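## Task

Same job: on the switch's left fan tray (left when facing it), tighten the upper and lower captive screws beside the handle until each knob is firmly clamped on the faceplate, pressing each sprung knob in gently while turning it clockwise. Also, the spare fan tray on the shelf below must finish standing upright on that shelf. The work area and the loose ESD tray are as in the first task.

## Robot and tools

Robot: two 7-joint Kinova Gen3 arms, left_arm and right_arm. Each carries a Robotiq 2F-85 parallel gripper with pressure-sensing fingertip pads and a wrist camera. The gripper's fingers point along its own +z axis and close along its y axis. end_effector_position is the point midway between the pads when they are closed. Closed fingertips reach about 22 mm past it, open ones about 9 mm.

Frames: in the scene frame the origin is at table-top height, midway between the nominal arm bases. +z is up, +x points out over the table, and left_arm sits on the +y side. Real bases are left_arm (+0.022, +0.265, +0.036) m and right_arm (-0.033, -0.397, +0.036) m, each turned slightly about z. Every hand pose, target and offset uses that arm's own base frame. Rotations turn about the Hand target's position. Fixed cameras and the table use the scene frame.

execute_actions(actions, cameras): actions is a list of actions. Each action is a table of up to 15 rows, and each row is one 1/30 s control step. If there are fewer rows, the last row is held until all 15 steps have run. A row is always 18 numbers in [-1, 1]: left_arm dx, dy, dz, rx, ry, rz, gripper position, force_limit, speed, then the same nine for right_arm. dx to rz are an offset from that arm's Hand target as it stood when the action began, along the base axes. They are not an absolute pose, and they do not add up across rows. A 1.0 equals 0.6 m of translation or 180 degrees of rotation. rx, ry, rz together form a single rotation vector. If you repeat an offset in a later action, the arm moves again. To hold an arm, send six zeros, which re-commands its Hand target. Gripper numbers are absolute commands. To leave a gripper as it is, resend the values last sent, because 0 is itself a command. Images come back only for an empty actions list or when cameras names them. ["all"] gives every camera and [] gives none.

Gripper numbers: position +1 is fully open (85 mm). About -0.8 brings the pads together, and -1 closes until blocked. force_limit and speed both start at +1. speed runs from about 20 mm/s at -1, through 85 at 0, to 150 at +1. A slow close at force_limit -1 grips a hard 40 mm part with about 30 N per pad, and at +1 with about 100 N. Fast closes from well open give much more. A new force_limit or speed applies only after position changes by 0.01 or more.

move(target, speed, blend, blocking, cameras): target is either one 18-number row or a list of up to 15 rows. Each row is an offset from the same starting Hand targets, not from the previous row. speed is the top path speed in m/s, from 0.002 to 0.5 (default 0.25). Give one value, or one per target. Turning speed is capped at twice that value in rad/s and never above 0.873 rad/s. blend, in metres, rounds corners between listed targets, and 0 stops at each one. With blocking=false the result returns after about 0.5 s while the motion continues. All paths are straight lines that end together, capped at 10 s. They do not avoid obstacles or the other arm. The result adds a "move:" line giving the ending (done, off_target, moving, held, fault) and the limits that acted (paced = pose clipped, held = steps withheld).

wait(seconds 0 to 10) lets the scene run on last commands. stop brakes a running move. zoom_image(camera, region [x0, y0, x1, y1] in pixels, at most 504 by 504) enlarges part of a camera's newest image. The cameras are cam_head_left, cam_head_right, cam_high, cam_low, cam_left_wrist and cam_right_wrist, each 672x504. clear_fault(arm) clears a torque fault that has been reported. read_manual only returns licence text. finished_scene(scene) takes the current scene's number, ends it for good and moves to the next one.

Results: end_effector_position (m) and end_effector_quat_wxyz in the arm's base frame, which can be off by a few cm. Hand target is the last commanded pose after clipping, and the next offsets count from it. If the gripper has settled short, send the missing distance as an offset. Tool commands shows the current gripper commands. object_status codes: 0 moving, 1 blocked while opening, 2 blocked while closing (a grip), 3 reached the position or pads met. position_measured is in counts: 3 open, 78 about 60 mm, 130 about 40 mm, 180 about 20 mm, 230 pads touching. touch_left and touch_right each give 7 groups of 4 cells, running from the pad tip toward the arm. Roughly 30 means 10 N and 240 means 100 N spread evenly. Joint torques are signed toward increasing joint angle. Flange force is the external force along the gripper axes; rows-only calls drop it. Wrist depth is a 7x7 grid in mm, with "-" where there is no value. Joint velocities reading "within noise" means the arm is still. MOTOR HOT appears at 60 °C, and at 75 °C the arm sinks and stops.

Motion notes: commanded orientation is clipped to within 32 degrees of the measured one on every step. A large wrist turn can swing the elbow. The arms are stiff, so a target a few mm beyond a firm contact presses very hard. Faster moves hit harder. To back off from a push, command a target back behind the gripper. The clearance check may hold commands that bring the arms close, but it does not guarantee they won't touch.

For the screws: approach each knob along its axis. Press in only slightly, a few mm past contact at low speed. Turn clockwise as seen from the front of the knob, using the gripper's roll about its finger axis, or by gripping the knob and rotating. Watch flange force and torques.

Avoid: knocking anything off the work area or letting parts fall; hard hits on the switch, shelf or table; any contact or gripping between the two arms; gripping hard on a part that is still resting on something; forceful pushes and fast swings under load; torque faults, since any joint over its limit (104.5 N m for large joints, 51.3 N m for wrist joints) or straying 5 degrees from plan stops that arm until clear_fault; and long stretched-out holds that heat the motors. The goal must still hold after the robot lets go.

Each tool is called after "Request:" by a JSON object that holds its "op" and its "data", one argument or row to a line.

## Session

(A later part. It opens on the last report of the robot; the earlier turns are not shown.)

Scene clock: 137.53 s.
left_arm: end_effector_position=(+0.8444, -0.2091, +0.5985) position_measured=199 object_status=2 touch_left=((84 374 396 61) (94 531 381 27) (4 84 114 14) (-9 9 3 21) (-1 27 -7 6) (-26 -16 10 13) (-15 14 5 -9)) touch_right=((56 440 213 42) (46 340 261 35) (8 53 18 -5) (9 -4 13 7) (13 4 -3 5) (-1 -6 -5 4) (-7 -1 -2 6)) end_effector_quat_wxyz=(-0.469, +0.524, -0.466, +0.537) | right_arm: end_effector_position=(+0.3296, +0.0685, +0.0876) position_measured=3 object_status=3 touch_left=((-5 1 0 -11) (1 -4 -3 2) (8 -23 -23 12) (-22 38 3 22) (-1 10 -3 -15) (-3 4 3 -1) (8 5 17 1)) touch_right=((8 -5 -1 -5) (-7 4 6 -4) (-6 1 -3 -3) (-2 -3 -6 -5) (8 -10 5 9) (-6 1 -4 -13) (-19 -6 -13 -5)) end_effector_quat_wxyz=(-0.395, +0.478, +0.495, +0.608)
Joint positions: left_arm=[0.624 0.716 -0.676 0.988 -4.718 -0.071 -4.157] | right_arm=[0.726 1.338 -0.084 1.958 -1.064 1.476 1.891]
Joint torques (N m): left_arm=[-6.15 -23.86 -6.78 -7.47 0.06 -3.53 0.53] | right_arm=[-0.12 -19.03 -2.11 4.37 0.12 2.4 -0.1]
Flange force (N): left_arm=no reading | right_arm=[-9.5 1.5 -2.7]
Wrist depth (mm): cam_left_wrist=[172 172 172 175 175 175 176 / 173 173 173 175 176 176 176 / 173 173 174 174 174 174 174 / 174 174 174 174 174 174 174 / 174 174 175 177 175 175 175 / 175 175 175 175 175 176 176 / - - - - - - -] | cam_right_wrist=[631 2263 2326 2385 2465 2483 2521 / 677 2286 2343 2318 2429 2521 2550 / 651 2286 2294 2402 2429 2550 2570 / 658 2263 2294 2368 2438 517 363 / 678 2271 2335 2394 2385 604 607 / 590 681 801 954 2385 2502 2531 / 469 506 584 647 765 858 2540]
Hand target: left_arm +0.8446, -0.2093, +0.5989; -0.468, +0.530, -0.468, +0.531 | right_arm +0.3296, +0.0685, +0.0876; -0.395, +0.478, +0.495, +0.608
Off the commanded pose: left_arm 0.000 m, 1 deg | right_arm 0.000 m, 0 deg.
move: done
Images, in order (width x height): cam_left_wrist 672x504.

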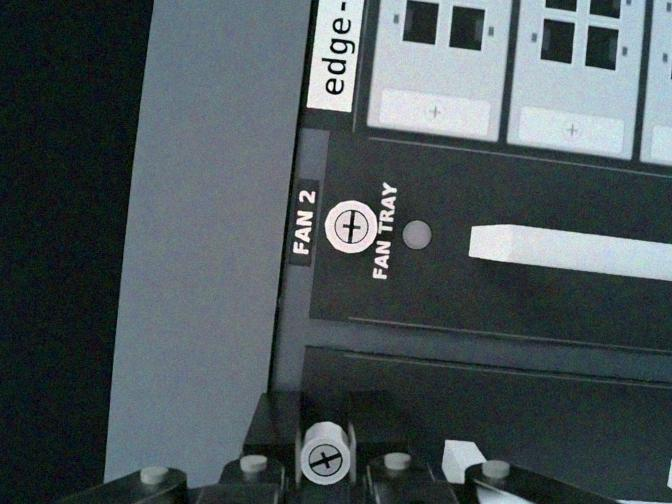

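Request:
{"op": "execute_actions", "data": {
  "actions": [
    [[0,0,0,0,0,0,-0.325,-1,-0.5,0,0,0,0,0,0,1,1,1]]
  ]
}}

Request:
{"op": "wait", "data": {
  "seconds": 0.2,
  "cameras": ["cam_left_wrist"]
}}

Request:
{"op": "zoom_image", "data": {
  "camera": "cam_left_wrist",
  "region": [225, 380, 425, 504]
}}

Scene clock: 140.17 s.
left_arm: end_effector_position=(+0.8445, -0.2092, +0.5988) position_measured=170 object_status=3 touch_left=((-12 9 0 -34) (-27 -14 -7 -29) (18 22 2 -17) (34 14 1 -1) (6 -3 18 9) (3 4 -6 0) (-2 8 9 10)) touch_right=((-6 -3 8 3) (-2 6 -3 18) (-6 -12 5 -9) (17 -1 6 -6) (9 11 -19 9) (1 -5 -9 -11) (4 4 -2 8)) end_effector_quat_wxyz=(-0.468, +0.529, -0.467, +0.532) | right_arm: end_effector_position=(+0.3296, +0.0685, +0.0876) position_measured=3 object_status=3 touch_left=((-10 -7 -2 -4) (0 -11 -17 13) (-13 -4 -5 7) (-13 31 -26 0) (-5 8 -11 -9) (13 4 8 5) (-20 25 -12 5)) touch_right=((-1 1 -4 -2) (-6 -5 7 -12) (-1 -3 -10 -2) (-12 -3 4 -6) (-11 -11 4 15) (-13 4 -5 12) (6 -1 -12 0)) end_effector_quat_wxyz=(-0.395, +0.478, +0.495, +0.608)
Joint positions: left_arm=[0.561 0.69 -0.515 0.975 -4.602 -0.142 -4.377] | right_arm=[0.726 1.338 -0.084 1.958 -1.064 1.476 1.891]
Joint torques (N m): left_arm=[0.93 -24.48 -2.52 -9.83 -0.31 -0.91 0.51] | right_arm=[-0.09 -19.08 -2.03 4.29 0.11 2.4 -0.13]
Wrist depth (mm): cam_left_wrist=[169 170 170 173 174 175 175 / 170 171 171 174 174 175 176 / 171 171 172 173 173 174 174 / 172 172 173 173 174 174 174 / 173 173 173 176 174 175 176 / 173 174 174 175 175 176 176 / - - - - - - -] | cam_right_wrist=[631 2232 2335 2376 2429 2465 2540 / 677 2302 2318 2376 2465 2483 2550 / 653 2255 2310 2385 2438 2474 2580 / 656 2318 2326 2394 2411 520 362 / 676 2286 2335 2429 2394 602 607 / 588 683 805 965 2447 2493 2540 / 469 509 584 649 765 856 2531]
Hand target: left_arm +0.8446, -0.2093, +0.5989; -0.468, +0.530, -0.468, +0.531 | right_arm +0.3296, +0.0685, +0.0876; -0.395, +0.478, +0.495, +0.608
Off the commanded pose: left_arm 0.000 m, 0 deg | right_arm 0.000 m, 0 deg.

Scene clock: 140.37 s.
left_arm: end_effector_position=(+0.8445, -0.2092, +0.5988) position_measured=170 object_status=3 touch_left=((7 3 6 -6) (9 10 8 16) (10 -5 19 -15) (-3 1 3 13) (15 15 -6 8) (6 -13 17 -5) (7 6 6 25)) touch_right=((-4 7 2 12) (11 -4 6 7) (-2 3 -9 -15) (8 9 6 -4) (-1 12 -13 4) (0 2 -4 -2) (1 3 -8 1)) end_effector_quat_wxyz=(-0.468, +0.529, -0.467, +0.532) | right_arm: end_effector_position=(+0.3296, +0.0685, +0.0876) position_measured=3 object_status=3 touch_left=((5 -5 3 8) (14 -7 12 -16) (19 -12 -11 7) (0 -5 9 2) (26 -1 7 -10) (-16 -9 9 3) (-6 -3 -9 10)) touch_right=((-3 2 -13 -13) (-8 -4 -11 1) (10 2 -9 8) (9 -9 24 -3) (-19 1 -3 1) (-3 10 -5 -8) (-10 5 1 -6)) end_effector_quat_wxyz=(-0.395, +0.478, +0.495, +0.608)
Joint positions: left_arm=[0.561 0.69 -0.515 0.975 -4.602 -0.142 -4.377] | right_arm=[0.726 1.338 -0.084 1.958 -1.064 1.476 1.891]
Joint torques (N m): left_arm=[0.82 -24.49 -2.59 -9.83 -0.32 -0.88 0.55] | right_arm=[-0.09 -19.04 -2.04 4.3 0.07 2.43 -0.15]
Flange force (N): left_arm=no reading | right_arm=[-9.4 1.2 -2.4]
Wrist depth (mm): cam_left_wrist=[169 170 170 173 174 175 175 / 170 171 171 174 174 175 176 / 171 171 172 173 173 173 174 / 172 172 173 174 174 174 174 / 172 173 173 176 174 175 176 / 173 174 174 175 175 176 176 / - - - - - - -] | cam_right_wrist=[635 2263 2310 2368 2456 2502 2531 / 680 2286 2302 2376 2411 2483 2502 / 650 2255 2335 2385 2447 2531 2540 / 656 2294 2318 2411 2429 518 362 / 673 2278 2318 2351 2385 600 607 / 591 681 800 957 2438 2465 2521 / 471 508 582 648 766 856 2511]
Hand target: left_arm +0.8446, -0.2093, +0.5989; -0.468, +0.530, -0.468, +0.531 | right_arm +0.3296, +0.0685, +0.0876; -0.395, +0.478, +0.495, +0.608
Tool commands: left_gripper/position=-0.325 left_gripper/force_limit=-1.0 left_gripper/speed=-0.5 right_gripper/position=+1.0 right_gripper/force_limit=+1.0 right_gripper/speed=+1.0
Off the commanded pose: left_arm 0.000 m, 0 deg | right_arm 0.000 m, 0 deg.
wait: 0.20 s; at rest by 0.17 s
Images, in order (width x height): cam_left_wrist 672x504.

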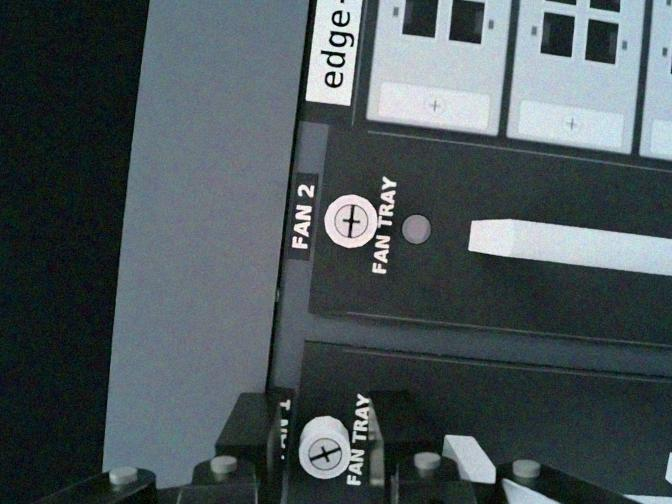

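Scaled by 2.520.

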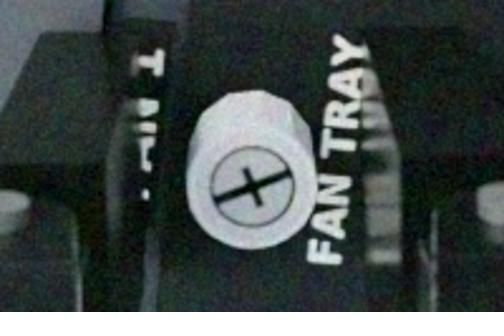

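Request:
{"op": "move", "data": {
  "target": [
    [0, -0.0027, 0.0003, 0,0,0, -0.325,-1,-0.5, 0,0,0,0,0,0,1,1,1]
  ],
  "speed": 0.05
}}

Request:
{"op": "execute_actions", "data": {
  "actions": [
    [[0,0,0,0,0,0,-1,-1,-1,0,0,0,0,0,0,1,1,1]],
    [[0,0,0,0,0,0,-1,-1,-1,0,0,0,0,0,0,1,1,1]]
  ]
}}

Request:
{"op": "move", "data": {
  "target": [
    [0.0004, 0, 0, 0.61,0,0, -1,-1,-1, 0,0,0,0,0,0,1,1,1]
  ],
  "speed": 0.4,
  "cameras": ["cam_left_wrist"]
}}

Scene clock: 141.80 s.
left_arm: end_effector_position=(+0.8446, -0.2109, +0.5991) position_measured=170 object_status=3 touch_left=((14 12 13 7) (-2 -13 -4 8) (16 -1 -20 -7) (12 0 -8 -18) (25 14 7 -9) (-20 10 12 -6) (12 -8 -2 34)) touch_right=((-5 -7 3 4) (-4 -7 7 10) (-5 2 -14 3) (-3 1 -4 0) (11 8 -2 0) (0 1 9 1) (-2 -1 -12 -3)) end_effector_quat_wxyz=(-0.468, +0.530, -0.468, +0.531) | right_arm: end_effector_position=(+0.3296, +0.0685, +0.0876) position_measured=3 object_status=3 touch_left=((6 4 25 3) (-3 22 1 -10) (27 10 -12 18) (13 -8 15 9) (7 -19 -8 -14) (-28 -13 6 7) (7 3 16 -18)) touch_right=((-11 -5 -12 -3) (1 11 -1 7) (-4 -13 -1 -4) (-2 7 4 -18) (-5 1 -1 1) (4 -7 -3 -2) (16 -12 -13 3)) end_effector_quat_wxyz=(-0.395, +0.478, +0.495, +0.608)
Joint positions: left_arm=[0.548 0.687 -0.479 0.968 -4.578 -0.16 -4.423] | right_arm=[0.726 1.338 -0.084 1.958 -1.064 1.476 1.891]
Joint torques (N m): left_arm=[0.9 -24.48 -2.38 -9.89 -0.32 -0.69 0.52] | right_arm=[-0.08 -19.03 -2.1 4.3 0.1 2.41 -0.11]
Flange force (N): left_arm=no reading | right_arm=[-9.4 1.4 -2.5]
Wrist depth (mm): cam_left_wrist=[169 170 170 173 174 174 175 / 170 170 171 174 175 175 176 / 170 171 171 172 173 173 174 / 171 172 172 173 174 174 174 / 172 173 173 176 174 175 175 / 173 173 174 174 175 176 176 / - - - - - - -] | cam_right_wrist=[633 2255 2326 2385 2438 2438 2540 / 675 2318 2335 2420 2411 2511 2483 / 653 2302 2335 2368 2368 2474 2531 / 659 2278 2318 2394 2429 517 361 / 676 2255 2335 2368 2402 601 611 / 593 681 803 958 2394 2483 2540 / 471 507 582 646 765 856 2521]
Hand target: left_arm +0.8446, -0.2109, +0.5991; -0.468, +0.530, -0.468, +0.531 | right_arm +0.3296, +0.0685, +0.0876; -0.395, +0.478, +0.495, +0.608
Off the commanded pose: left_arm 0.000 m, 0 deg | right_arm 0.000 m, 0 deg.
move: done

Scene clock: 143.00 s.
left_arm: end_effector_position=(+0.8446, -0.2109, +0.5991) position_measured=199 object_status=2 touch_left=((48 412 406 61) (74 519 367 36) (-14 37 70 -4) (9 21 -11 -12) (1 5 8 -6) (-8 10 -17 -5) (-4 -5 5 13)) touch_right=((49 387 182 45) (55 387 312 55) (6 78 50 -7) (8 5 -4 -1) (17 3 -5 -4) (6 3 3 0) (-2 5 -2 -6)) end_effector_quat_wxyz=(-0.468, +0.530, -0.468, +0.531) | right_arm: end_effector_position=(+0.3296, +0.0685, +0.0876) position_measured=3 object_status=3 touch_left=((22 13 -7 -12) (3 -1 -24 -12) (3 -22 -7 -21) (3 -4 0 12) (-3 -19 17 -12) (-27 2 -6 33) (10 7 15 1)) touch_right=((-9 -1 -7 -6) (9 21 2 -13) (-3 3 -1 3) (-4 -14 8 5) (-10 3 12 8) (2 -1 7 9) (-2 -4 9 -8)) end_effector_quat_wxyz=(-0.395, +0.478, +0.495, +0.608)
Joint positions: left_arm=[0.548 0.687 -0.478 0.967 -4.578 -0.16 -4.423] | right_arm=[0.726 1.338 -0.084 1.958 -1.064 1.476 1.891]
Joint torques (N m): left_arm=[0.45 -24.33 -2.54 -10.27 -0.42 -0.73 0.53] | right_arm=[-0.11 -19.05 -2.1 4.27 0.08 2.39 -0.16]
Wrist depth (mm): cam_left_wrist=[169 169 170 173 174 174 175 / 170 170 171 174 175 175 176 / 170 171 172 172 173 173 174 / 171 172 172 173 174 174 174 / 172 173 173 176 174 175 175 / 173 173 174 175 175 176 177 / - - - - - - -] | cam_right_wrist=[636 2294 2343 2376 2411 2502 2540 / 678 2318 2326 2385 2447 2493 2550 / 651 2302 2335 2394 2456 2531 2531 / 657 2302 2310 2394 2429 518 362 / 676 2271 2335 2368 2420 602 610 / 590 680 797 971 2385 2456 2570 / 469 510 582 645 766 858 2511]
Hand target: left_arm +0.8446, -0.2109, +0.5991; -0.468, +0.530, -0.468, +0.531 | right_arm +0.3296, +0.0685, +0.0876; -0.395, +0.478, +0.495, +0.608
Off the commanded pose: left_arm 0.000 m, 0 deg | right_arm 0.000 m, 0 deg.

Scene clock: 146.17 s.
left_arm: end_effector_position=(+0.8445, -0.2109, +0.5991) position_measured=199 object_status=2 touch_left=((58 365 359 46) (62 437 351 45) (8 61 65 6) (6 -10 6 2) (-2 -2 2 9) (18 23 -29 5) (-22 10 3 24)) touch_right=((53 392 204 37) (45 389 316 51) (8 71 44 -6) (-6 -3 1 -3) (11 7 4 2) (-10 -5 -8 3) (-4 9 -5 -5)) end_effector_quat_wxyz=(+0.707, +0.081, +0.699, +0.074) | right_arm: end_effector_position=(+0.3296, +0.0685, +0.0876) position_measured=3 object_status=3 touch_left=((9 5 14 10) (1 14 20 -3) (-15 -19 1 25) (17 -9 -7 -3) (-21 5 0 -32) (-8 3 -5 1) (-6 22 9 1)) touch_right=((6 2 -18 -10) (4 6 -1 -6) (-20 -1 9 9) (-12 -1 -8 15) (0 -13 4 -2) (-18 -10 -3 -2) (8 3 -10 -14)) end_effector_quat_wxyz=(-0.395, +0.478, +0.495, +0.608)
Joint positions: left_arm=[0.731 0.795 -0.999 0.972 -4.971 0.083 -5.596] | right_arm=[0.726 1.338 -0.084 1.958 -1.064 1.476 1.891]
Joint torques (N m): left_arm=[4.31 -30.22 -6.09 -14.27 0.46 -4.22 0.44] | right_arm=[-0.13 -19.08 -1.98 4.27 0.14 2.35 -0.15]
Flange force (N): left_arm=no reading | right_arm=[-9.4 1.3 -2.3]
Wrist depth (mm): cam_left_wrist=[169 170 171 171 172 379 294 / 170 171 171 172 172 399 303 / 171 171 - 173 173 418 315 / 171 172 172 173 174 431 327 / 172 172 173 174 175 441 345 / - 173 174 174 175 176 366 / - - - - - - 381] | cam_right_wrist=[631 2294 2343 2429 2456 2511 2590 / 676 2286 2318 2411 2420 2521 2580 / 653 2255 2351 2360 2411 2511 2570 / 656 2255 2343 2335 2402 517 362 / 675 2255 2310 2385 2402 601 611 / 589 679 803 957 2438 2483 2493 / 472 508 580 647 767 851 2511]
Hand target: left_arm +0.8449, -0.2109, +0.5991; +0.703, +0.078, +0.703, +0.077 | right_arm +0.3296, +0.0685, +0.0876; -0.395, +0.478, +0.495, +0.608
Off the commanded pose: left_arm 0.000 m, 1 deg | right_arm 0.000 m, 0 deg.
move: done
Images, in order (width x height): cam_left_wrist 672x504.

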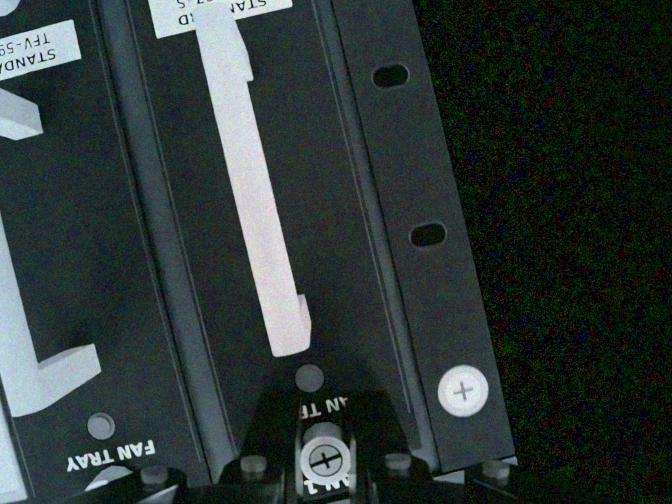

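Request:
{"op": "execute_actions", "data": {
  "actions": [
    [[0,0,0,0,0,0,-0.325,-1,-0.5,0,0,0,0,0,0,1,1,1]]
  ]
}}

Request:
{"op": "wait", "data": {
  "seconds": 0.2,
  "cameras": ["cam_left_wrist"]
}}

Request:
{"op": "zoom_image", "data": {
  "camera": "cam_left_wrist",
  "region": [225, 380, 425, 504]
}}

Scene clock: 153.07 s.
left_arm: end_effector_position=(+0.8449, -0.2109, +0.5990) position_measured=170 object_status=3 touch_left=((-4 10 11 11) (0 -13 -4 -22) (20 3 19 -11) (16 -13 10 9) (12 1 14 -5) (-3 22 -7 -14) (-11 -15 -5 0)) touch_right=((-2 1 -1 0) (6 -3 -7 7) (-4 6 -1 -9) (12 6 0 3) (8 8 -2 4) (-6 0 -16 0) (-3 -7 7 -1)) end_effector_quat_wxyz=(+0.703, +0.078, +0.703, +0.077) | right_arm: end_effector_position=(+0.3296, +0.0685, +0.0876) position_measured=3 object_status=3 touch_left=((5 -22 -16 -9) (12 16 -1 8) (2 0 -21 51) (-1 2 -17 -6) (13 7 8 -2) (-14 -4 -5 11) (-12 -13 21 12)) touch_right=((-4 -12 1 -6) (5 19 -1 -7) (0 21 9 6) (5 -9 -11 3) (0 15 -5 -2) (1 -1 13 -19) (-7 -8 5 -1)) end_effector_quat_wxyz=(-0.395, +0.478, +0.495, +0.608)
Joint positions: left_arm=[0.764 0.838 -1.135 0.952 -5.007 0.154 -5.455] | right_arm=[0.726 1.338 -0.084 1.958 -1.064 1.476 1.891]
Joint torques (N m): left_arm=[0.79 -23.99 -5.8 -7.13 0.35 -2.92 0.45] | right_arm=[-0.08 -19.1 -2.01 4.28 0.1 2.36 -0.13]
Wrist depth (mm): cam_left_wrist=[170 171 172 173 173 376 293 / 170 171 - 173 174 396 305 / 171 172 172 174 174 413 314 / 171 172 173 174 175 426 325 / 172 172 173 174 175 435 343 / - 173 174 174 176 176 363 / - - - - - - 378] | cam_right_wrist=[631 2310 2326 2385 2402 2447 2610 / 679 2278 2343 2385 2456 2456 2502 / 652 2318 2278 2402 2411 2493 2521 / 654 2271 2343 2394 2385 517 362 / 673 2278 2318 2394 2368 602 611 / 589 681 799 960 2447 2456 2502 / 470 508 582 646 764 856 2550]
Hand target: left_arm +0.8449, -0.2109, +0.5990; +0.703, +0.078, +0.703, +0.077 | right_arm +0.3296, +0.0685, +0.0876; -0.395, +0.478, +0.495, +0.608
Off the commanded pose: left_arm 0.000 m, 0 deg | right_arm 0.000 m, 0 deg.

Scene clock: 153.27 s.
left_arm: end_effector_position=(+0.8449, -0.2109, +0.5990) position_measured=170 object_status=3 touch_left=((10 -14 8 16) (-1 26 -8 -2) (-21 -11 -14 1) (2 14 5 2) (9 -8 -19 -13) (8 -20 19 13) (-24 -5 -12 2)) touch_right=((10 0 1 -3) (2 1 6 14) (12 0 0 5) (12 -1 -5 -3) (10 -6 -5 -6) (3 3 -2 -5) (4 9 -7 -17)) end_effector_quat_wxyz=(+0.703, +0.078, +0.703, +0.077) | right_arm: end_effector_position=(+0.3296, +0.0685, +0.0876) position_measured=3 object_status=3 touch_left=((4 18 -3 -6) (19 3 5 11) (-18 5 -11 -7) (2 8 -23 -6) (-7 10 -15 -20) (6 12 2 -12) (-12 -15 22 12)) touch_right=((-7 -10 -20 5) (-5 11 -6 -4) (-3 -5 -9 13) (-16 0 5 -9) (-18 16 -3 -2) (11 -2 1 6) (1 3 0 -7)) end_effector_quat_wxyz=(-0.395, +0.478, +0.495, +0.608)
Joint positions: left_arm=[0.764 0.838 -1.135 0.952 -5.007 0.154 -5.455] | right_arm=[0.726 1.338 -0.084 1.958 -1.064 1.476 1.891]
Joint torques (N m): left_arm=[0.83 -24.02 -5.87 -7.09 0.3 -2.88 0.46] | right_arm=[-0.11 -19.03 -2.07 4.37 0.13 2.41 -0.14]
Flange force (N): left_arm=no reading | right_arm=[-9.5 1.4 -2.5]
Wrist depth (mm): cam_left_wrist=[170 171 172 173 173 376 293 / 170 171 - 173 174 396 304 / 171 172 172 173 174 414 314 / 171 172 173 174 175 427 325 / 172 172 173 174 175 434 343 / - 173 174 175 176 176 363 / - - - - - - 377] | cam_right_wrist=[632 2248 2360 2385 2438 2483 2600 / 673 2286 2310 2376 2447 2474 2550 / 652 2326 2351 2376 2447 2456 2531 / 655 2278 2343 2385 2420 518 361 / 675 2255 2286 2420 2394 601 608 / 590 679 802 960 2385 2511 2540 / 470 507 583 648 768 856 2502]
Hand target: left_arm +0.8449, -0.2109, +0.5990; +0.703, +0.078, +0.703, +0.077 | right_arm +0.3296, +0.0685, +0.0876; -0.395, +0.478, +0.495, +0.608
Tool commands: left_gripper/position=-0.325 left_gripper/force_limit=-1.0 left_gripper/speed=-0.5 right_gripper/position=+1.0 right_gripper/force_limit=+1.0 right_gripper/speed=+1.0
Off the commanded pose: left_arm 0.000 m, 0 deg | right_arm 0.000 m, 0 deg.
wait: 0.20 s; at rest by 0.17 s
Images, in order (width x height): cam_left_wrist 672x504.

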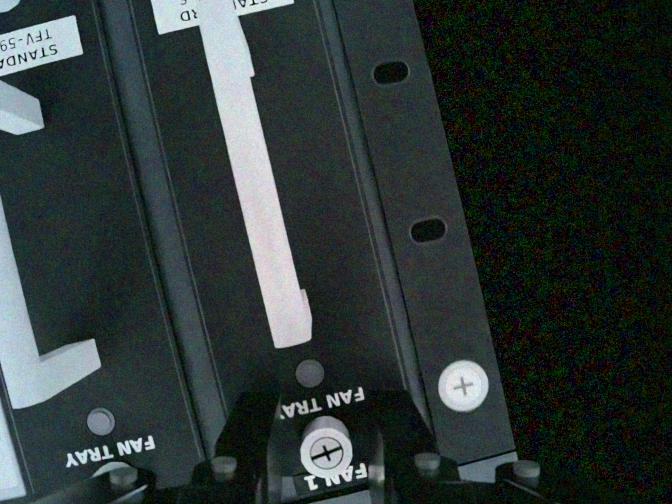

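Scaled by 2.520.

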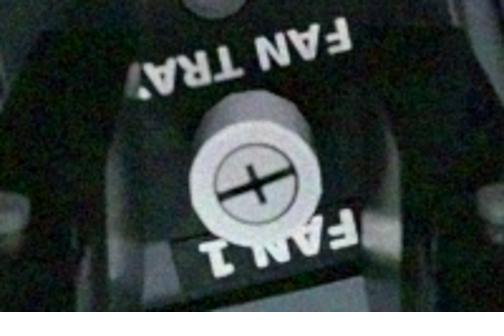

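Request:
{"op": "move", "data": {
  "target": [
    [0, 0.0014, -0.0033, 0,0,0, -0.325,-1,-0.5, 0,0,0,0,0,0,1,1,1]
  ],
  "speed": 0.05
}}

Request:
{"op": "execute_actions", "data": {
  "actions": [
    [[0,0,0,0,0,0,-1,-1,-1,0,0,0,0,0,0,1,1,1]],
    [[0,0,0,0,0,0,-1,-1,-1,0,0,0,0,0,0,1,1,1]]
  ]
}}

Request:
{"op": "move", "data": {
  "target": [
    [-0.0008, 0, 0, 0,0,0, -1,-1,-1, 0,0,0,0,0,0,1,1,1]
  ],
  "speed": 0.02
}}

Request:
{"op": "move", "data": {
  "target": [
    [-0.0010, 0, 0, 0,0,0, -1,-1,-1, 0,0,0,0,0,0,1,1,1]
  ],
  "speed": 0.02,
  "cameras": ["cam_left_wrist"]
}}

Request:
{"op": "zoom_image", "data": {
  "camera": "cam_left_wrist",
  "region": [225, 380, 425, 504]
}}

Scene clock: 155.57 s.
left_arm: end_effector_position=(+0.8449, -0.2101, +0.5971) position_measured=170 object_status=3 touch_left=((-9 -9 -5 1) (-9 -22 0 11) (14 -12 -26 -9) (-17 18 -4 -18) (-2 15 -24 -8) (1 43 6 -20) (-6 -9 0 -13)) touch_right=((1 7 18 6) (4 11 -6 4) (-10 -2 15 -11) (15 0 2 0) (4 10 0 0) (7 1 -5 -5) (5 -9 -10 -2)) end_effector_quat_wxyz=(+0.703, +0.078, +0.703, +0.077) | right_arm: end_effector_position=(+0.3296, +0.0685, +0.0876) position_measured=3 object_status=3 touch_left=((12 4 9 -18) (-14 14 -7 23) (-8 -4 -15 7) (-34 -39 -3 -3) (29 9 5 5) (9 -17 6 6) (16 18 5 20)) touch_right=((-5 -13 8 -9) (-4 9 7 7) (-3 -2 0 10) (-10 -8 9 12) (-23 -4 -18 8) (-13 2 1 3) (3 6 -4 -14)) end_effector_quat_wxyz=(-0.395, +0.478, +0.495, +0.608)
Joint positions: left_arm=[0.761 0.832 -1.115 0.959 -5 0.142 -5.478] | right_arm=[0.726 1.338 -0.084 1.958 -1.064 1.476 1.891]
Joint torques (N m): left_arm=[0.87 -24.02 -5.78 -7.3 0.28 -2.88 0.51] | right_arm=[-0.09 -19.04 -2.06 4.26 0.1 2.4 -0.16]
Flange force (N): left_arm=no reading | right_arm=[-9.3 1.2 -2.4]
Wrist depth (mm): cam_left_wrist=[170 171 172 173 173 376 292 / 170 171 172 173 174 392 300 / 171 172 - 174 174 413 317 / 171 172 173 174 175 426 325 / 172 173 173 174 175 434 342 / - 173 174 175 176 176 363 / - - - - - - 377] | cam_right_wrist=[631 2294 2302 2402 2447 2465 2540 / 680 2294 2310 2360 2429 2531 2550 / 651 2294 2318 2394 2493 2511 2540 / 655 2302 2343 2343 2411 518 363 / 674 2263 2318 2394 2411 602 608 / 588 681 798 957 2385 2493 2531 / 469 507 581 646 764 854 2511]
Hand target: left_arm +0.8449, -0.2101, +0.5971; +0.703, +0.078, +0.703, +0.077 | right_arm +0.3296, +0.0685, +0.0876; -0.395, +0.478, +0.495, +0.608
Off the commanded pose: left_arm 0.000 m, 0 deg | right_arm 0.000 m, 0 deg.
move: done

Scene clock: 156.77 s.
left_arm: end_effector_position=(+0.8449, -0.2100, +0.5971) position_measured=199 object_status=2 touch_left=((56 444 347 52) (68 533 338 51) (9 56 75 -1) (5 -18 -8 -1) (0 24 23 -2) (-15 9 17 6) (4 13 -21 -17)) touch_right=((52 431 171 38) (70 393 279 30) (6 72 43 -10) (6 4 4 -12) (10 4 -6 6) (-5 -3 -7 10) (-4 -11 5 1)) end_effector_quat_wxyz=(+0.703, +0.078, +0.703, +0.077) | right_arm: end_effector_position=(+0.3296, +0.0685, +0.0876) position_measured=3 object_status=3 touch_left=((-9 8 -23 -5) (5 -4 1 -9) (11 0 5 -13) (26 4 16 13) (-1 14 -8 -33) (-4 -3 18 -1) (5 17 4 3)) touch_right=((5 -9 -4 10) (1 -4 4 -1) (2 14 -3 6) (-3 7 -15 -4) (-19 -6 11 15) (18 -11 -16 -5) (-10 24 -1 12)) end_effector_quat_wxyz=(-0.395, +0.478, +0.495, +0.608)
Joint positions: left_arm=[0.761 0.832 -1.115 0.959 -5 0.142 -5.478] | right_arm=[0.726 1.338 -0.084 1.958 -1.064 1.476 1.891]
Joint torques (N m): left_arm=[0.39 -22.7 -5.18 -8.08 0.35 -2.85 0.44] | right_arm=[-0.06 -19.11 -2.09 4.2 0.13 2.41 -0.14]
Wrist depth (mm): cam_left_wrist=[170 171 172 173 173 375 292 / 170 171 172 173 174 396 301 / 171 172 - 173 174 413 316 / 171 172 173 174 175 431 324 / 172 173 173 174 175 434 342 / - 173 174 175 176 177 363 / - - - - - - 376] | cam_right_wrist=[632 2255 2302 2376 2402 2502 2521 / 675 2294 2302 2402 2411 2511 2550 / 648 2278 2335 2351 2456 2502 2540 / 658 2310 2335 2368 2411 519 362 / 677 2271 2343 2376 2394 600 611 / 590 680 803 954 2420 2438 2511 / 469 506 581 647 761 856 2540]
Hand target: left_arm +0.8449, -0.2100, +0.5971; +0.703, +0.078, +0.703, +0.077 | right_arm +0.3296, +0.0685, +0.0876; -0.395, +0.478, +0.495, +0.608
Off the commanded pose: left_arm 0.000 m, 0 deg | right_arm 0.000 m, 0 deg.

Scene clock: 157.47 s.
left_arm: end_effector_position=(+0.8444, -0.2100, +0.5971) position_measured=199 object_status=2 touch_left=((68 461 339 41) (71 507 322 40) (15 59 87 24) (1 -9 4 12) (3 -3 -21 16) (6 -12 -13 -13) (3 -2 -7 9)) touch_right=((48 387 145 26) (47 380 242 52) (2 69 37 -5) (0 0 8 1) (15 6 -12 5) (-1 -10 -9 13) (-5 -6 -4 -10)) end_effector_quat_wxyz=(+0.703, +0.078, +0.703, +0.077) | right_arm: end_effector_position=(+0.3296, +0.0685, +0.0876) position_measured=3 object_status=3 touch_left=((-2 4 -2 -5) (2 13 -14 3) (-10 11 7 11) (-14 0 12 10) (-4 0 19 -14) (0 -8 -2 0) (-16 -12 0 -17)) touch_right=((-9 -1 1 12) (10 6 7 -10) (-6 -14 3 7) (-4 -10 3 1) (-10 1 19 14) (6 -6 7 2) (8 -9 -4 6)) end_effector_quat_wxyz=(-0.395, +0.478, +0.495, +0.608)
Joint positions: left_arm=[0.761 0.831 -1.112 0.962 -5 0.14 -5.482] | right_arm=[0.726 1.338 -0.084 1.958 -1.064 1.476 1.891]
Joint torques (N m): left_arm=[2.48 -26.32 -6.13 -4.53 0.07 -2.35 0.45] | right_arm=[-0.07 -19.04 -2.03 4.27 0.1 2.39 -0.07]
Flange force (N): left_arm=no reading | right_arm=[-9.3 1.5 -2.4]
Wrist depth (mm): cam_left_wrist=[170 171 172 173 173 375 295 / 171 172 173 173 174 395 303 / 171 172 - 174 174 411 316 / 171 172 173 174 175 430 324 / 172 173 173 175 175 434 342 / - 173 174 175 176 177 362 / - - - - - - 377] | cam_right_wrist=[633 2278 2286 2335 2429 2474 2560 / 676 2232 2335 2368 2429 2483 2550 / 648 2302 2318 2360 2402 2493 2550 / 656 2286 2318 2394 2438 516 363 / 674 2240 2318 2411 2420 601 611 / 587 683 801 955 2385 2540 2531 / 469 508 583 647 767 856 2511]
Hand target: left_arm +0.8444, -0.2100, +0.5971; +0.703, +0.078, +0.703, +0.077 | right_arm +0.3296, +0.0685, +0.0876; -0.395, +0.478, +0.495, +0.608
Off the commanded pose: left_arm 0.000 m, 0 deg | right_arm 0.000 m, 0 deg.
move: done

Scene clock: 158.17 s.
left_arm: end_effector_position=(+0.8438, -0.2100, +0.5971) position_measured=199 object_status=2 touch_left=((105 530 356 38) (66 414 251 20) (13 50 51 -14) (0 0 15 -1) (13 4 -15 12) (9 23 8 15) (-12 15 1 5)) touch_right=((41 337 119 23) (50 376 231 32) (4 66 34 -5) (-4 -4 4 -14) (8 2 -1 15) (2 6 0 0) (3 -4 -5 -5)) end_effector_quat_wxyz=(+0.703, +0.078, +0.703, +0.077) | right_arm: end_effector_position=(+0.3296, +0.0685, +0.0876) position_measured=3 object_status=3 touch_left=((-8 -6 6 8) (10 -18 -14 5) (-19 -1 27 19) (17 -6 -14 1) (3 -6 -7 -4) (-7 8 -3 -5) (3 6 28 -22)) touch_right=((-3 -10 -20 8) (5 3 5 10) (-4 -6 7 -1) (3 9 -4 5) (-4 -3 6 10) (3 1 -15 -7) (6 -5 -14 -9)) end_effector_quat_wxyz=(-0.395, +0.478, +0.495, +0.608)
Joint positions: left_arm=[0.762 0.828 -1.109 0.965 -4.999 0.137 -5.486] | right_arm=[0.726 1.338 -0.084 1.958 -1.064 1.476 1.891]
Joint torques (N m): left_arm=[6.42 -29.39 -6.16 -2.05 -0.08 -1.47 0.44] | right_arm=[-0.11 -19.15 -2.07 4.2 0.08 2.34 -0.13]
Flange force (N): left_arm=no reading | right_arm=[-9.4 1.0 -2.5]
Wrist depth (mm): cam_left_wrist=[170 172 172 173 174 374 293 / 171 172 173 174 174 393 302 / 172 172 - 174 175 415 315 / 172 173 173 174 175 429 323 / 172 173 174 175 176 433 341 / - 174 174 175 176 438 362 / - - - - - - 376] | cam_right_wrist=[630 2302 2286 2376 2438 2502 2550 / 677 2255 2326 2394 2438 2474 2570 / 654 2278 2343 2360 2385 2474 2521 / 657 2310 2343 2394 2429 517 363 / 674 2278 2278 2411 2402 601 609 / 589 679 804 954 2465 2493 2540 / 471 507 583 647 764 859 2570]
Hand target: left_arm +0.8438, -0.2100, +0.5971; +0.703, +0.078, +0.703, +0.077 | right_arm +0.3296, +0.0685, +0.0876; -0.395, +0.478, +0.495, +0.608
Off the commanded pose: left_arm 0.000 m, 0 deg | right_arm 0.000 m, 0 deg.
move: done
Images, in order (width x height): cam_left_wrist 672x504.

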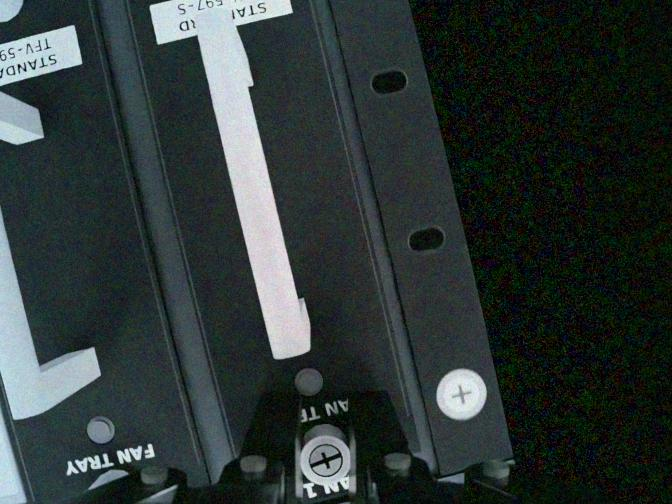

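Scaled by 2.520.

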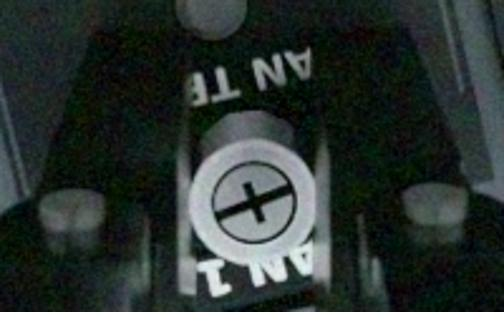

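Request:
{"op": "move", "data": {
  "target": [
    [0.0014, 0, 0, 0,0,0, -1,-1,-1, 0,0,0,0,0,0,1,1,1]
  ],
  "speed": 0.02
}}

Request:
{"op": "execute_actions", "data": {
  "actions": [
    [[0,0,0,0,0,0,-0.325,-1,-0.5,0,0,0,0,0,0,1,1,1]]
  ]
}}

Request:
{"op": "move", "data": {
  "target": [
    [-0.001, 0, 0.0025, -0.92,0,0, -0.325,-1,-0.5, 0,0,0,0,0,0,1,1,1]
  ],
  "speed": 0.45
}}

Request:
{"op": "move", "data": {
  "target": [
    [0, 0, 0, -0.92,0,0, -0.325,-1,-0.5, 0,0,0,0,0,0,1,1,1]
  ],
  "speed": 0.45
}}

Request:
{"op": "move", "data": {
  "target": [
    [0, 0, 0, -0.92,0,0, -0.325,-1,-0.5, 0,0,0,0,0,0,1,1,1]
  ],
  "speed": 0.45,
  "cameras": ["cam_left_wrist"]
}}

Request:
{"op": "zoom_image", "data": {
  "camera": "cam_left_wrist",
  "region": [225, 380, 425, 504]
}}

Scene clock: 159.63 s.
left_arm: end_effector_position=(+0.8446, -0.2100, +0.5971) position_measured=199 object_status=2 touch_left=((80 491 391 51) (59 467 308 33) (-2 51 63 -11) (-2 6 33 -18) (-18 5 -15 5) (31 15 -2 18) (4 -11 24 -3)) touch_right=((58 395 145 31) (62 442 292 50) (4 80 41 0) (17 9 13 -8) (2 -1 -7 3) (5 8 -2 5) (-7 0 -2 2)) end_effector_quat_wxyz=(+0.703, +0.078, +0.703, +0.077) | right_arm: end_effector_position=(+0.3296, +0.0685, +0.0876) position_measured=3 object_status=3 touch_left=((12 4 12 3) (10 -25 -26 16) (0 -1 -11 11) (-8 6 -20 7) (8 -13 9 2) (14 -11 -6 -6) (-12 20 -6 20)) touch_right=((-4 0 -3 4) (-3 10 0 -5) (0 -4 -2 -11) (-5 1 20 1) (-10 2 5 10) (-16 6 2 16) (0 -11 -3 3)) end_effector_quat_wxyz=(-0.395, +0.478, +0.495, +0.608)
Joint positions: left_arm=[0.761 0.831 -1.114 0.961 -5 0.141 -5.48] | right_arm=[0.726 1.338 -0.084 1.958 -1.064 1.476 1.891]
Joint torques (N m): left_arm=[1.08 -23.96 -5.6 -8.29 0.37 -3.04 0.48] | right_arm=[-0.12 -19.05 -2.13 4.31 0.11 2.39 -0.17]
Flange force (N): left_arm=no reading | right_arm=[-9.4 1.2 -2.6]
Wrist depth (mm): cam_left_wrist=[170 171 172 173 174 374 294 / 171 172 173 173 174 395 303 / 171 172 - 174 174 417 315 / 172 173 173 174 175 430 324 / 172 173 173 175 176 434 341 / - 173 174 175 176 177 362 / - - - - - - 375] | cam_right_wrist=[628 2278 2326 2438 2438 2521 2550 / 675 2318 2343 2326 2429 2474 2550 / 647 2286 2335 2394 2438 2465 2560 / 658 2232 2335 2385 2429 518 362 / 675 2286 2360 2385 2394 601 609 / 591 681 801 957 2360 2465 2511 / 470 507 583 646 766 856 2570]
Hand target: left_arm +0.8446, -0.2100, +0.5971; +0.703, +0.078, +0.703, +0.077 | right_arm +0.3296, +0.0685, +0.0876; -0.395, +0.478, +0.495, +0.608
Off the commanded pose: left_arm 0.000 m, 0 deg | right_arm 0.000 m, 0 deg.
move: done

Scene clock: 160.33 s.
left_arm: end_effector_position=(+0.8446, -0.2101, +0.5971) position_measured=170 object_status=3 touch_left=((-4 -9 10 -16) (4 -9 17 -11) (-5 -12 0 -1) (25 11 7 2) (-8 -6 24 6) (-40 12 -2 -23) (18 7 4 -5)) touch_right=((-13 2 7 -4) (-4 3 -6 4) (-9 3 3 -2) (4 0 11 -4) (14 8 -11 -7) (-1 5 1 -1) (0 -5 -7 5)) end_effector_quat_wxyz=(+0.703, +0.078, +0.703, +0.077) | right_arm: end_effector_position=(+0.3296, +0.0685, +0.0876) position_measured=3 object_status=3 touch_left=((12 -22 2 7) (-3 9 5 -3) (9 6 21 1) (-25 -2 -6 31) (-19 2 -14 -38) (2 -2 -4 -10) (-6 11 -12 -9)) touch_right=((-14 -19 0 -13) (-6 7 14 -11) (4 4 0 6) (-13 -6 15 -2) (-13 12 5 7) (-7 2 -19 -3) (-4 -1 -16 4)) end_effector_quat_wxyz=(-0.395, +0.478, +0.495, +0.608)
Joint positions: left_arm=[0.761 0.832 -1.114 0.96 -5 0.141 -5.48] | right_arm=[0.726 1.338 -0.084 1.958 -1.064 1.476 1.891]
Joint torques (N m): left_arm=[0.83 -24.02 -5.76 -7.25 0.29 -2.91 0.42] | right_arm=[-0.12 -19.1 -2.1 4.26 0.1 2.45 -0.07]
Wrist depth (mm): cam_left_wrist=[170 171 172 173 173 375 294 / 171 172 173 173 174 395 303 / 171 172 - 174 174 412 317 / 172 173 173 174 175 430 324 / 172 173 173 175 175 434 341 / - 173 174 175 176 177 362 / - - - - - - 377] | cam_right_wrist=[630 2286 2326 2394 2438 2493 2570 / 674 2302 2294 2360 2456 2483 2570 / 649 2255 2310 2385 2420 2474 2570 / 657 2263 2351 2343 2447 520 362 / 678 2278 2326 2385 2394 603 610 / 590 683 798 961 2420 2502 2560 / 470 508 582 646 768 853 2560]
Hand target: left_arm +0.8446, -0.2101, +0.5971; +0.703, +0.078, +0.703, +0.077 | right_arm +0.3296, +0.0685, +0.0876; -0.395, +0.478, +0.495, +0.608
Off the commanded pose: left_arm 0.000 m, 0 deg | right_arm 0.000 m, 0 deg.

Scene clock: 164.20 s.
left_arm: end_effector_position=(+0.8440, -0.2100, +0.5986) position_measured=170 object_status=3 touch_left=((9 10 21 22) (23 -5 14 -12) (-4 -3 0 4) (-9 -11 -12 -6) (6 -11 1 -4) (0 -10 13 -12) (-31 0 5 14)) touch_right=((-14 -8 15 11) (-8 -5 5 9) (-3 4 5 -3) (8 2 8 -3) (18 1 -11 10) (-4 -4 -4 8) (-5 10 -6 4)) end_effector_quat_wxyz=(-0.165, +0.687, -0.165, +0.688) | right_arm: end_effector_position=(+0.3296, +0.0685, +0.0876) position_measured=3 object_status=3 touch_left=((-4 14 2 18) (10 5 -6 -15) (6 1 8 14) (-1 18 -11 1) (9 -6 -4 -4) (-14 -27 3 -8) (-14 39 8 3)) touch_right=((4 0 -5 -10) (-1 20 3 -8) (11 -4 12 10) (20 -6 8 -4) (-2 11 14 13) (-2 7 1 3) (5 12 1 8)) end_effector_quat_wxyz=(-0.395, +0.478, +0.495, +0.608)
Joint positions: left_arm=[0.653 0.732 -0.746 0.966 -3.952 -0.063 -3.903] | right_arm=[0.726 1.338 -0.084 1.958 -1.064 1.476 1.891]
Joint torques (N m): left_arm=[0.87 -24.28 -3.83 -9.11 -0.1 0.65 0.53] | right_arm=[-0.08 -19.02 -2.08 4.27 0.11 2.44 -0.12]
Flange force (N): left_arm=no reading | right_arm=[-9.3 1.3 -2.4]
Wrist depth (mm): cam_left_wrist=[171 171 171 172 172 172 172 / 172 172 172 172 173 173 173 / 172 172 173 173 173 174 174 / 173 173 174 174 174 174 177 / 174 174 174 175 175 175 175 / 338 175 175 175 176 176 176 / 335 - - - - 176 -] | cam_right_wrist=[630 2286 2318 2376 2429 2511 2560 / 677 2286 2310 2394 2429 2474 2502 / 651 2302 2310 2385 2411 2474 2570 / 656 2263 2302 2394 2394 518 361 / 676 2255 2318 2394 2447 601 609 / 589 682 797 961 2402 2465 2511 / 471 508 583 647 767 858 2560]
Hand target: left_arm +0.8440, -0.2100, +0.5986; -0.165, +0.687, -0.165, +0.688 | right_arm +0.3296, +0.0685, +0.0876; -0.395, +0.478, +0.495, +0.608
Off the commanded pose: left_arm 0.000 m, 0 deg | right_arm 0.000 m, 0 deg.
move: done

Scene clock: 168.00 s.
left_arm: end_effector_position=(+0.8440, -0.2100, +0.5986) position_measured=170 object_status=3 touch_left=((22 -19 9 -4) (-19 -1 16 -16) (4 5 13 7) (-8 0 -17 9) (-6 5 4 3) (-4 -5 -4 -3) (13 26 30 7)) touch_right=((-6 -2 9 5) (-7 5 -9 -1) (-5 6 13 5) (3 7 8 -6) (13 1 -14 1) (2 2 -1 -6) (-12 5 5 1)) end_effector_quat_wxyz=(+0.661, +0.250, +0.662, +0.250) | right_arm: end_effector_position=(+0.3296, +0.0685, +0.0876) position_measured=3 object_status=3 touch_left=((3 -23 -7 -8) (-6 3 16 -12) (-1 14 16 -5) (0 -1 -3 13) (14 9 -6 -23) (-13 -7 4 -3) (4 28 8 10)) touch_right=((-11 1 -6 -9) (4 16 -2 -17) (-4 -4 7 -4) (-2 -3 17 6) (-9 1 16 7) (2 9 11 -22) (-4 -4 -1 -2)) end_effector_quat_wxyz=(-0.395, +0.478, +0.495, +0.608)
Joint positions: left_arm=[0.709 0.773 -0.918 0.96 -2.531 -0.064 -2.315] | right_arm=[0.726 1.338 -0.084 1.958 -1.064 1.476 1.891]
Joint torques (N m): left_arm=[0.82 -24.05 -4.76 -8.32 0.02 2.88 0.41] | right_arm=[-0.1 -19.07 -2.05 4.29 0.1 2.4 -0.1]
Flange force (N): left_arm=[-6.4 0.7 10.9] | right_arm=[-9.4 1.4 -2.5]
Wrist depth (mm): cam_left_wrist=[172 173 686 536 365 200 177 / 172 173 174 708 472 332 197 / - 173 174 175 621 415 317 / - 174 174 175 677 539 360 / 174 - 175 175 176 694 472 / 174 175 175 175 176 177 606 / - - - - - - 727] | cam_right_wrist=[633 2271 2335 2411 2438 2474 2550 / 675 2294 2302 2343 2438 2502 2560 / 649 2286 2335 2351 2447 2511 2502 / 656 2278 2343 2402 2438 519 362 / 677 2278 2343 2394 2429 602 610 / 591 677 802 960 2465 2456 2550 / 472 507 582 648 765 851 2521]
Hand target: left_arm +0.8440, -0.2101, +0.5986; +0.661, +0.250, +0.662, +0.250 | right_arm +0.3296, +0.0685, +0.0876; -0.395, +0.478, +0.495, +0.608
Off the commanded pose: left_arm 0.000 m, 0 deg | right_arm 0.000 m, 0 deg.
move: done

Scene clock: 172.03 s.
left_arm: end_effector_position=(+0.8439, -0.2100, +0.5985) position_measured=170 object_status=3 touch_left=((-18 -13 15 -1) (14 -10 -9 -17) (14 -6 11 8) (-1 2 -20 14) (6 -18 -6 -13) (3 17 -9 -42) (5 -6 -29 25)) touch_right=((-4 -6 -3 3) (2 -6 -2 13) (0 3 8 0) (22 -11 -1 -4) (8 -3 0 -2) (14 3 1 3) (2 -2 5 -1)) end_effector_quat_wxyz=(-0.331, +0.624, -0.330, +0.626) | right_arm: end_effector_position=(+0.3296, +0.0685, +0.0876) position_measured=3 object_status=3 touch_left=((11 -11 9 5) (11 7 0 18) (-19 1 14 20) (-19 4 8 -2) (-14 10 -4 -11) (10 11 -11 -12) (-14 14 11 6)) touch_right=((1 -1 -8 -12) (8 2 -4 10) (13 4 -2 1) (4 1 21 0) (-6 -5 17 8) (-3 2 20 -11) (14 2 -10 -3)) end_effector_quat_wxyz=(-0.395, +0.478, +0.495, +0.608)
Joint positions: left_arm=[0.592 0.701 -0.586 0.971 -1.336 0.118 -0.843] | right_arm=[0.726 1.338 -0.084 1.958 -1.064 1.476 1.891]
Joint torques (N m): left_arm=[0.93 -24.38 -3 -9.64 -0.23 0.15 0.51] | right_arm=[-0.06 -19.05 -1.98 4.25 0.14 2.45 -0.16]
Flange force (N): left_arm=no reading | right_arm=[-9.3 1.2 -2.1]
Wrist depth (mm): cam_left_wrist=[170 171 172 172 172 175 176 / 171 172 172 173 173 176 176 / 172 172 173 173 174 177 177 / 173 173 173 174 175 175 178 / 173 174 174 177 175 175 176 / 174 174 175 175 178 176 - / - - - - - - -] | cam_right_wrist=[633 2278 2351 2351 2420 2456 2540 / 675 2263 2335 2368 2438 2493 2550 / 654 2271 2318 2343 2493 2483 2511 / 657 2271 2318 2385 2420 518 362 / 677 2286 2318 2368 2385 601 608 / 590 677 803 957 2411 2447 2550 / 470 508 581 647 768 854 2493]
Hand target: left_arm +0.8440, -0.2100, +0.5986; -0.331, +0.625, -0.331, +0.625 | right_arm +0.3296, +0.0685, +0.0876; -0.395, +0.478, +0.495, +0.608
Off the commanded pose: left_arm 0.000 m, 0 deg | right_arm 0.000 m, 0 deg.
move: done
Images, in order (width x height): cam_left_wrist 672x504.

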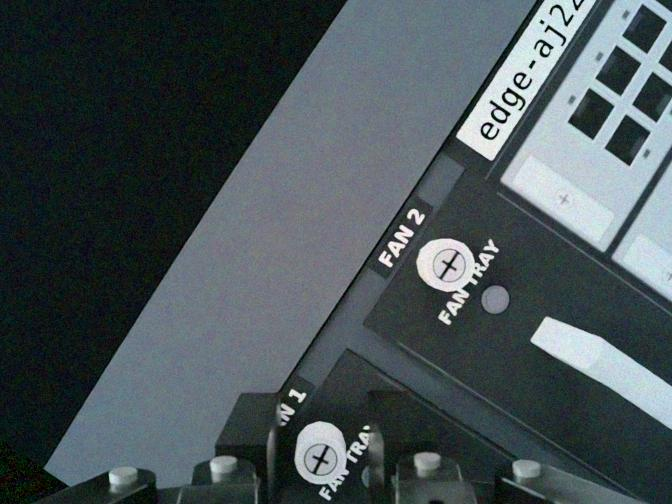

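Scaled by 2.520.

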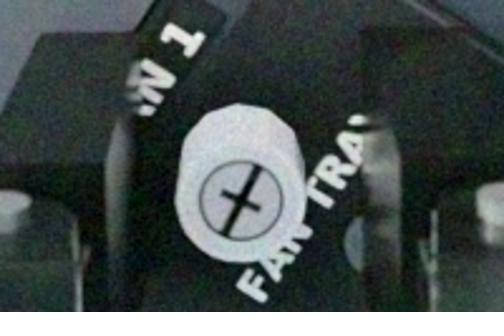

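Request:
{"op": "move", "data": {
  "target": [
    [-0.0002, 0.0010, 0.0014, 0,0,0, -0.325,-1,-0.5, 0,0,0,0,0,0,1,1,1]
  ],
  "speed": 0.05
}}

Request:
{"op": "execute_actions", "data": {
  "actions": [
    [[0,0,0,0,0,0,-1,-1,-1,0,0,0,0,0,0,1,1,1]],
    [[0,0,0,0,0,0,-1,-1,-1,0,0,0,0,0,0,1,1,1]]
  ]
}}

Request:
{"op": "move", "data": {
  "target": [
    [0.0005, 0.0001, -0.0003, 0.92,0,0, -1,-1,-1, 0,0,0,0,0,0,1,1,1]
  ],
  "speed": 0.43
}}

Request:
{"op": "move", "data": {
  "target": [
    [0.0005, -0.0010, -0.0004, 0.92,0,0, -1,-1,-1, 0,0,0,0,0,0,1,1,1]
  ],
  "speed": 0.43,
  "cameras": ["cam_left_wrist"]
}}

Scene clock: 173.53 s.
left_arm: end_effector_position=(+0.8439, -0.2094, +0.5994) position_measured=170 object_status=3 touch_left=((18 -13 27 -4) (-1 7 -13 -15) (8 -17 26 4) (22 -5 -7 14) (-22 3 -8 -20) (-3 3 8 -6) (-16 13 -18 -3)) touch_right=((-10 -4 -2 11) (-7 0 -1 13) (4 16 3 -13) (6 -1 11 5) (-5 8 -10 5) (-9 -1 8 0) (1 -4 8 -9)) end_effector_quat_wxyz=(-0.331, +0.625, -0.331, +0.625) | right_arm: end_effector_position=(+0.3296, +0.0685, +0.0876) position_measured=3 object_status=3 touch_left=((6 -9 -13 5) (-7 -17 -14 -11) (1 -19 15 -1) (-14 -7 34 -10) (-6 17 1 -20) (14 -1 6 0) (22 -7 21 -5)) touch_right=((2 9 -1 2) (1 -1 10 -7) (0 -4 4 3) (7 -2 6 3) (-7 8 10 13) (-12 9 6 -6) (-7 -1 2 0)) end_effector_quat_wxyz=(-0.395, +0.478, +0.495, +0.608)
Joint positions: left_arm=[0.58 0.696 -0.561 0.968 -1.329 0.128 -0.867] | right_arm=[0.726 1.338 -0.084 1.958 -1.064 1.476 1.891]
Joint torques (N m): left_arm=[0.9 -24.43 -2.96 -9.82 -0.24 0.13 0.62] | right_arm=[-0.1 -19.04 -2.08 4.32 0.1 2.39 -0.11]
Flange force (N): left_arm=no reading | right_arm=[-9.4 1.4 -2.6]
Wrist depth (mm): cam_left_wrist=[170 171 171 172 172 175 176 / 171 171 172 173 173 176 176 / 172 172 173 173 174 177 177 / 172 173 173 174 176 175 177 / 173 174 174 177 175 176 176 / 174 174 175 175 176 176 - / - - - - - - -] | cam_right_wrist=[630 2318 2335 2394 2420 2502 2570 / 675 2271 2335 2368 2429 2465 2580 / 651 2240 2335 2376 2411 2465 2560 / 659 2286 2335 2376 2394 516 362 / 679 2271 2318 2385 2385 600 609 / 590 681 801 962 2411 2483 2531 / 472 507 582 645 767 858 2570]
Hand target: left_arm +0.8439, -0.2094, +0.5994; -0.331, +0.625, -0.331, +0.625 | right_arm +0.3296, +0.0685, +0.0876; -0.395, +0.478, +0.495, +0.608
Off the commanded pose: left_arm 0.000 m, 0 deg | right_arm 0.000 m, 0 deg.
move: done

Scene clock: 174.73 s.
left_arm: end_effector_position=(+0.8439, -0.2094, +0.5995) position_measured=199 object_status=2 touch_left=((48 476 404 68) (83 436 321 46) (-4 41 59 16) (24 -10 4 -19) (12 16 -6 3) (5 11 -4 14) (2 2 7 -24)) touch_right=((49 415 209 51) (42 327 278 38) (10 67 43 0) (10 3 -5 -9) (6 6 -5 14) (-5 -3 -3 -6) (-8 -1 6 4)) end_effector_quat_wxyz=(-0.331, +0.625, -0.331, +0.625) | right_arm: end_effector_position=(+0.3296, +0.0685, +0.0876) position_measured=3 object_status=3 touch_left=((12 -3 -1 -1) (-19 3 -17 3) (-18 -16 5 6) (-2 0 20 2) (1 12 -1 -3) (21 15 -15 -9) (0 -17 4 -8)) touch_right=((-17 -2 -3 2) (-2 9 11 -19) (-2 7 -4 1) (0 -5 -10 -3) (-11 14 3 8) (-3 8 3 0) (-18 4 5 17)) end_effector_quat_wxyz=(-0.395, +0.478, +0.495, +0.608)
Joint positions: left_arm=[0.58 0.696 -0.56 0.968 -1.329 0.128 -0.867] | right_arm=[0.726 1.338 -0.084 1.958 -1.064 1.476 1.891]
Joint torques (N m): left_arm=[0.46 -24.06 -2.85 -10.05 -0.26 0.08 0.51] | right_arm=[-0.04 -19.08 -2.06 4.3 0.08 2.37 -0.14]
Wrist depth (mm): cam_left_wrist=[170 171 171 172 172 175 176 / 171 172 172 173 173 176 177 / 172 172 173 173 174 177 177 / 173 173 173 174 175 175 178 / 173 174 174 177 175 176 176 / 174 174 175 175 176 177 - / - - - - - - -] | cam_right_wrist=[632 2302 2310 2402 2411 2493 2531 / 675 2263 2318 2376 2429 2502 2531 / 647 2318 2335 2351 2438 2465 2540 / 656 2302 2368 2360 2394 517 362 / 675 2278 2294 2368 2394 603 611 / 590 681 799 964 2411 2465 2531 / 470 506 583 647 768 858 2502]
Hand target: left_arm +0.8439, -0.2094, +0.5994; -0.331, +0.625, -0.331, +0.625 | right_arm +0.3296, +0.0685, +0.0876; -0.395, +0.478, +0.495, +0.608
Off the commanded pose: left_arm 0.000 m, 0 deg | right_arm 0.000 m, 0 deg.

Scene clock: 178.63 s.
left_arm: end_effector_position=(+0.8442, -0.2094, +0.5992) position_measured=199 object_status=2 touch_left=((61 435 402 68) (39 433 323 32) (34 35 71 -6) (5 0 9 -2) (27 4 -12 7) (-14 -3 3 -11) (-29 -13 -3 -6)) touch_right=((56 423 202 58) (46 318 277 45) (-5 49 44 3) (14 -5 -4 -13) (11 17 1 8) (8 5 -2 -2) (-5 8 -3 7)) end_effector_quat_wxyz=(+0.661, +0.250, +0.662, +0.250) | right_arm: end_effector_position=(+0.3296, +0.0685, +0.0876) position_measured=3 object_status=3 touch_left=((16 19 8 2) (8 13 -9 3) (-8 0 -7 0) (-20 7 10 -4) (-4 35 1 -19) (-8 3 20 6) (-14 -9 18 4)) touch_right=((-2 -8 12 7) (5 8 3 10) (6 -9 -7 4) (6 -16 20 7) (-1 2 1 16) (-4 6 1 -14) (-3 -6 4 -9)) end_effector_quat_wxyz=(-0.395, +0.478, +0.495, +0.608)
Joint positions: left_arm=[0.717 0.781 -0.951 0.958 -2.346 -0.076 -2.477] | right_arm=[0.726 1.338 -0.084 1.958 -1.064 1.476 1.891]
Joint torques (N m): left_arm=[1.52 -23.53 -4.39 -7.67 0.03 2.48 0.46] | right_arm=[-0.06 -19.06 -2.01 4.27 0.06 2.43 -0.13]
Flange force (N): left_arm=[-7.9 1.8 13.5] | right_arm=[-9.4 1.2 -2.3]
Wrist depth (mm): cam_left_wrist=[172 172 687 538 365 199 176 / 172 173 173 711 472 333 197 / - 173 174 175 622 416 317 / - 173 174 175 678 537 361 / 175 - 174 175 176 691 472 / 173 175 175 175 176 177 605 / - - - - - - 726] | cam_right_wrist=[634 2271 2343 2376 2447 2465 2570 / 677 2248 2318 2368 2456 2521 2570 / 652 2278 2318 2368 2411 2474 2550 / 653 2294 2318 2394 2420 519 362 / 675 2271 2335 2360 2385 603 606 / 588 679 806 960 2438 2483 2511 / 469 507 584 648 766 852 2493]
Hand target: left_arm +0.8442, -0.2094, +0.5992; +0.661, +0.250, +0.662, +0.250 | right_arm +0.3296, +0.0685, +0.0876; -0.395, +0.478, +0.495, +0.608
Off the commanded pose: left_arm 0.000 m, 0 deg | right_arm 0.000 m, 0 deg.
move: done

Scene clock: 182.47 s.
left_arm: end_effector_position=(+0.8445, -0.2100, +0.5990) position_measured=199 object_status=2 touch_left=((81 400 401 57) (68 431 324 35) (21 64 73 17) (18 9 0 -7) (-6 -7 2 2) (5 -1 -6 2) (-1 -1 -41 10)) touch_right=((44 421 215 52) (36 310 268 49) (11 49 40 2) (3 -10 -2 -10) (10 7 -11 -1) (-1 3 -8 5) (1 -2 1 8)) end_effector_quat_wxyz=(-0.165, +0.687, -0.165, +0.688) | right_arm: end_effector_position=(+0.3296, +0.0685, +0.0876) position_measured=3 object_status=3 touch_left=((6 8 -12 -10) (7 -2 27 3) (-38 -10 13 -1) (-10 -8 6 -8) (14 18 4 1) (15 -14 -6 11) (4 -11 -12 -12)) touch_right=((-2 1 -10 -7) (-5 13 6 -9) (7 -17 -2 1) (-16 1 13 -2) (-20 -7 -3 15) (14 -6 12 6) (11 -4 14 0)) end_effector_quat_wxyz=(-0.395, +0.478, +0.495, +0.608)
Joint positions: left_arm=[0.66 0.739 -0.771 0.962 -3.761 -0.058 -4.077] | right_arm=[0.726 1.338 -0.084 1.958 -1.064 1.476 1.891]
Joint torques (N m): left_arm=[-1.01 -23.81 -4.72 -3.99 -0.01 -1.46 0.47] | right_arm=[-0.11 -19.02 -2.07 4.23 0.07 2.39 -0.15]
Flange force (N): left_arm=[11.6 2.9 23.2] | right_arm=[-9.1 1.1 -2.4]
Wrist depth (mm): cam_left_wrist=[171 171 171 171 172 172 172 / 171 171 172 172 172 173 173 / 172 172 172 173 173 173 174 / 172 173 173 173 174 174 177 / 173 174 174 174 175 175 175 / 337 174 174 176 175 175 176 / 329 - - - - - -] | cam_right_wrist=[635 2255 2360 2368 2429 2502 2621 / 674 2286 2335 2385 2438 2521 2550 / 651 2286 2326 2402 2385 2456 2540 / 660 2302 2376 2343 2420 517 361 / 677 2263 2343 2411 2394 601 609 / 590 682 800 961 2447 2474 2502 / 471 507 582 644 767 860 2493]
Hand target: left_arm +0.8445, -0.2100, +0.5990; -0.165, +0.687, -0.165, +0.688 | right_arm +0.3296, +0.0685, +0.0876; -0.395, +0.478, +0.495, +0.608
Off the commanded pose: left_arm 0.000 m, 0 deg | right_arm 0.000 m, 0 deg.
move: done
Images, in order (width x height): cam_left_wrist 672x504.

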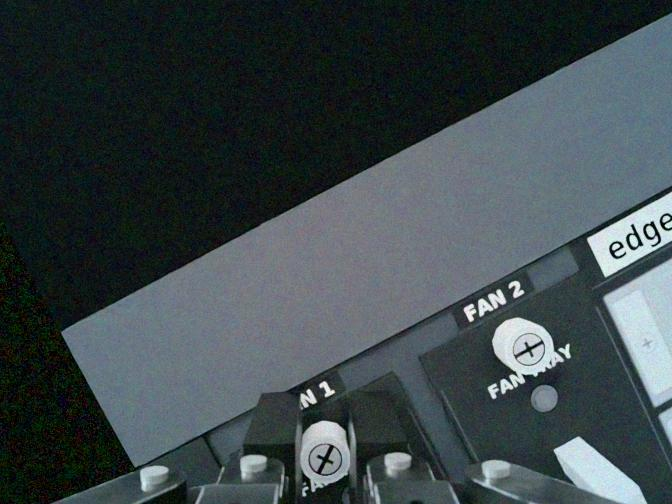

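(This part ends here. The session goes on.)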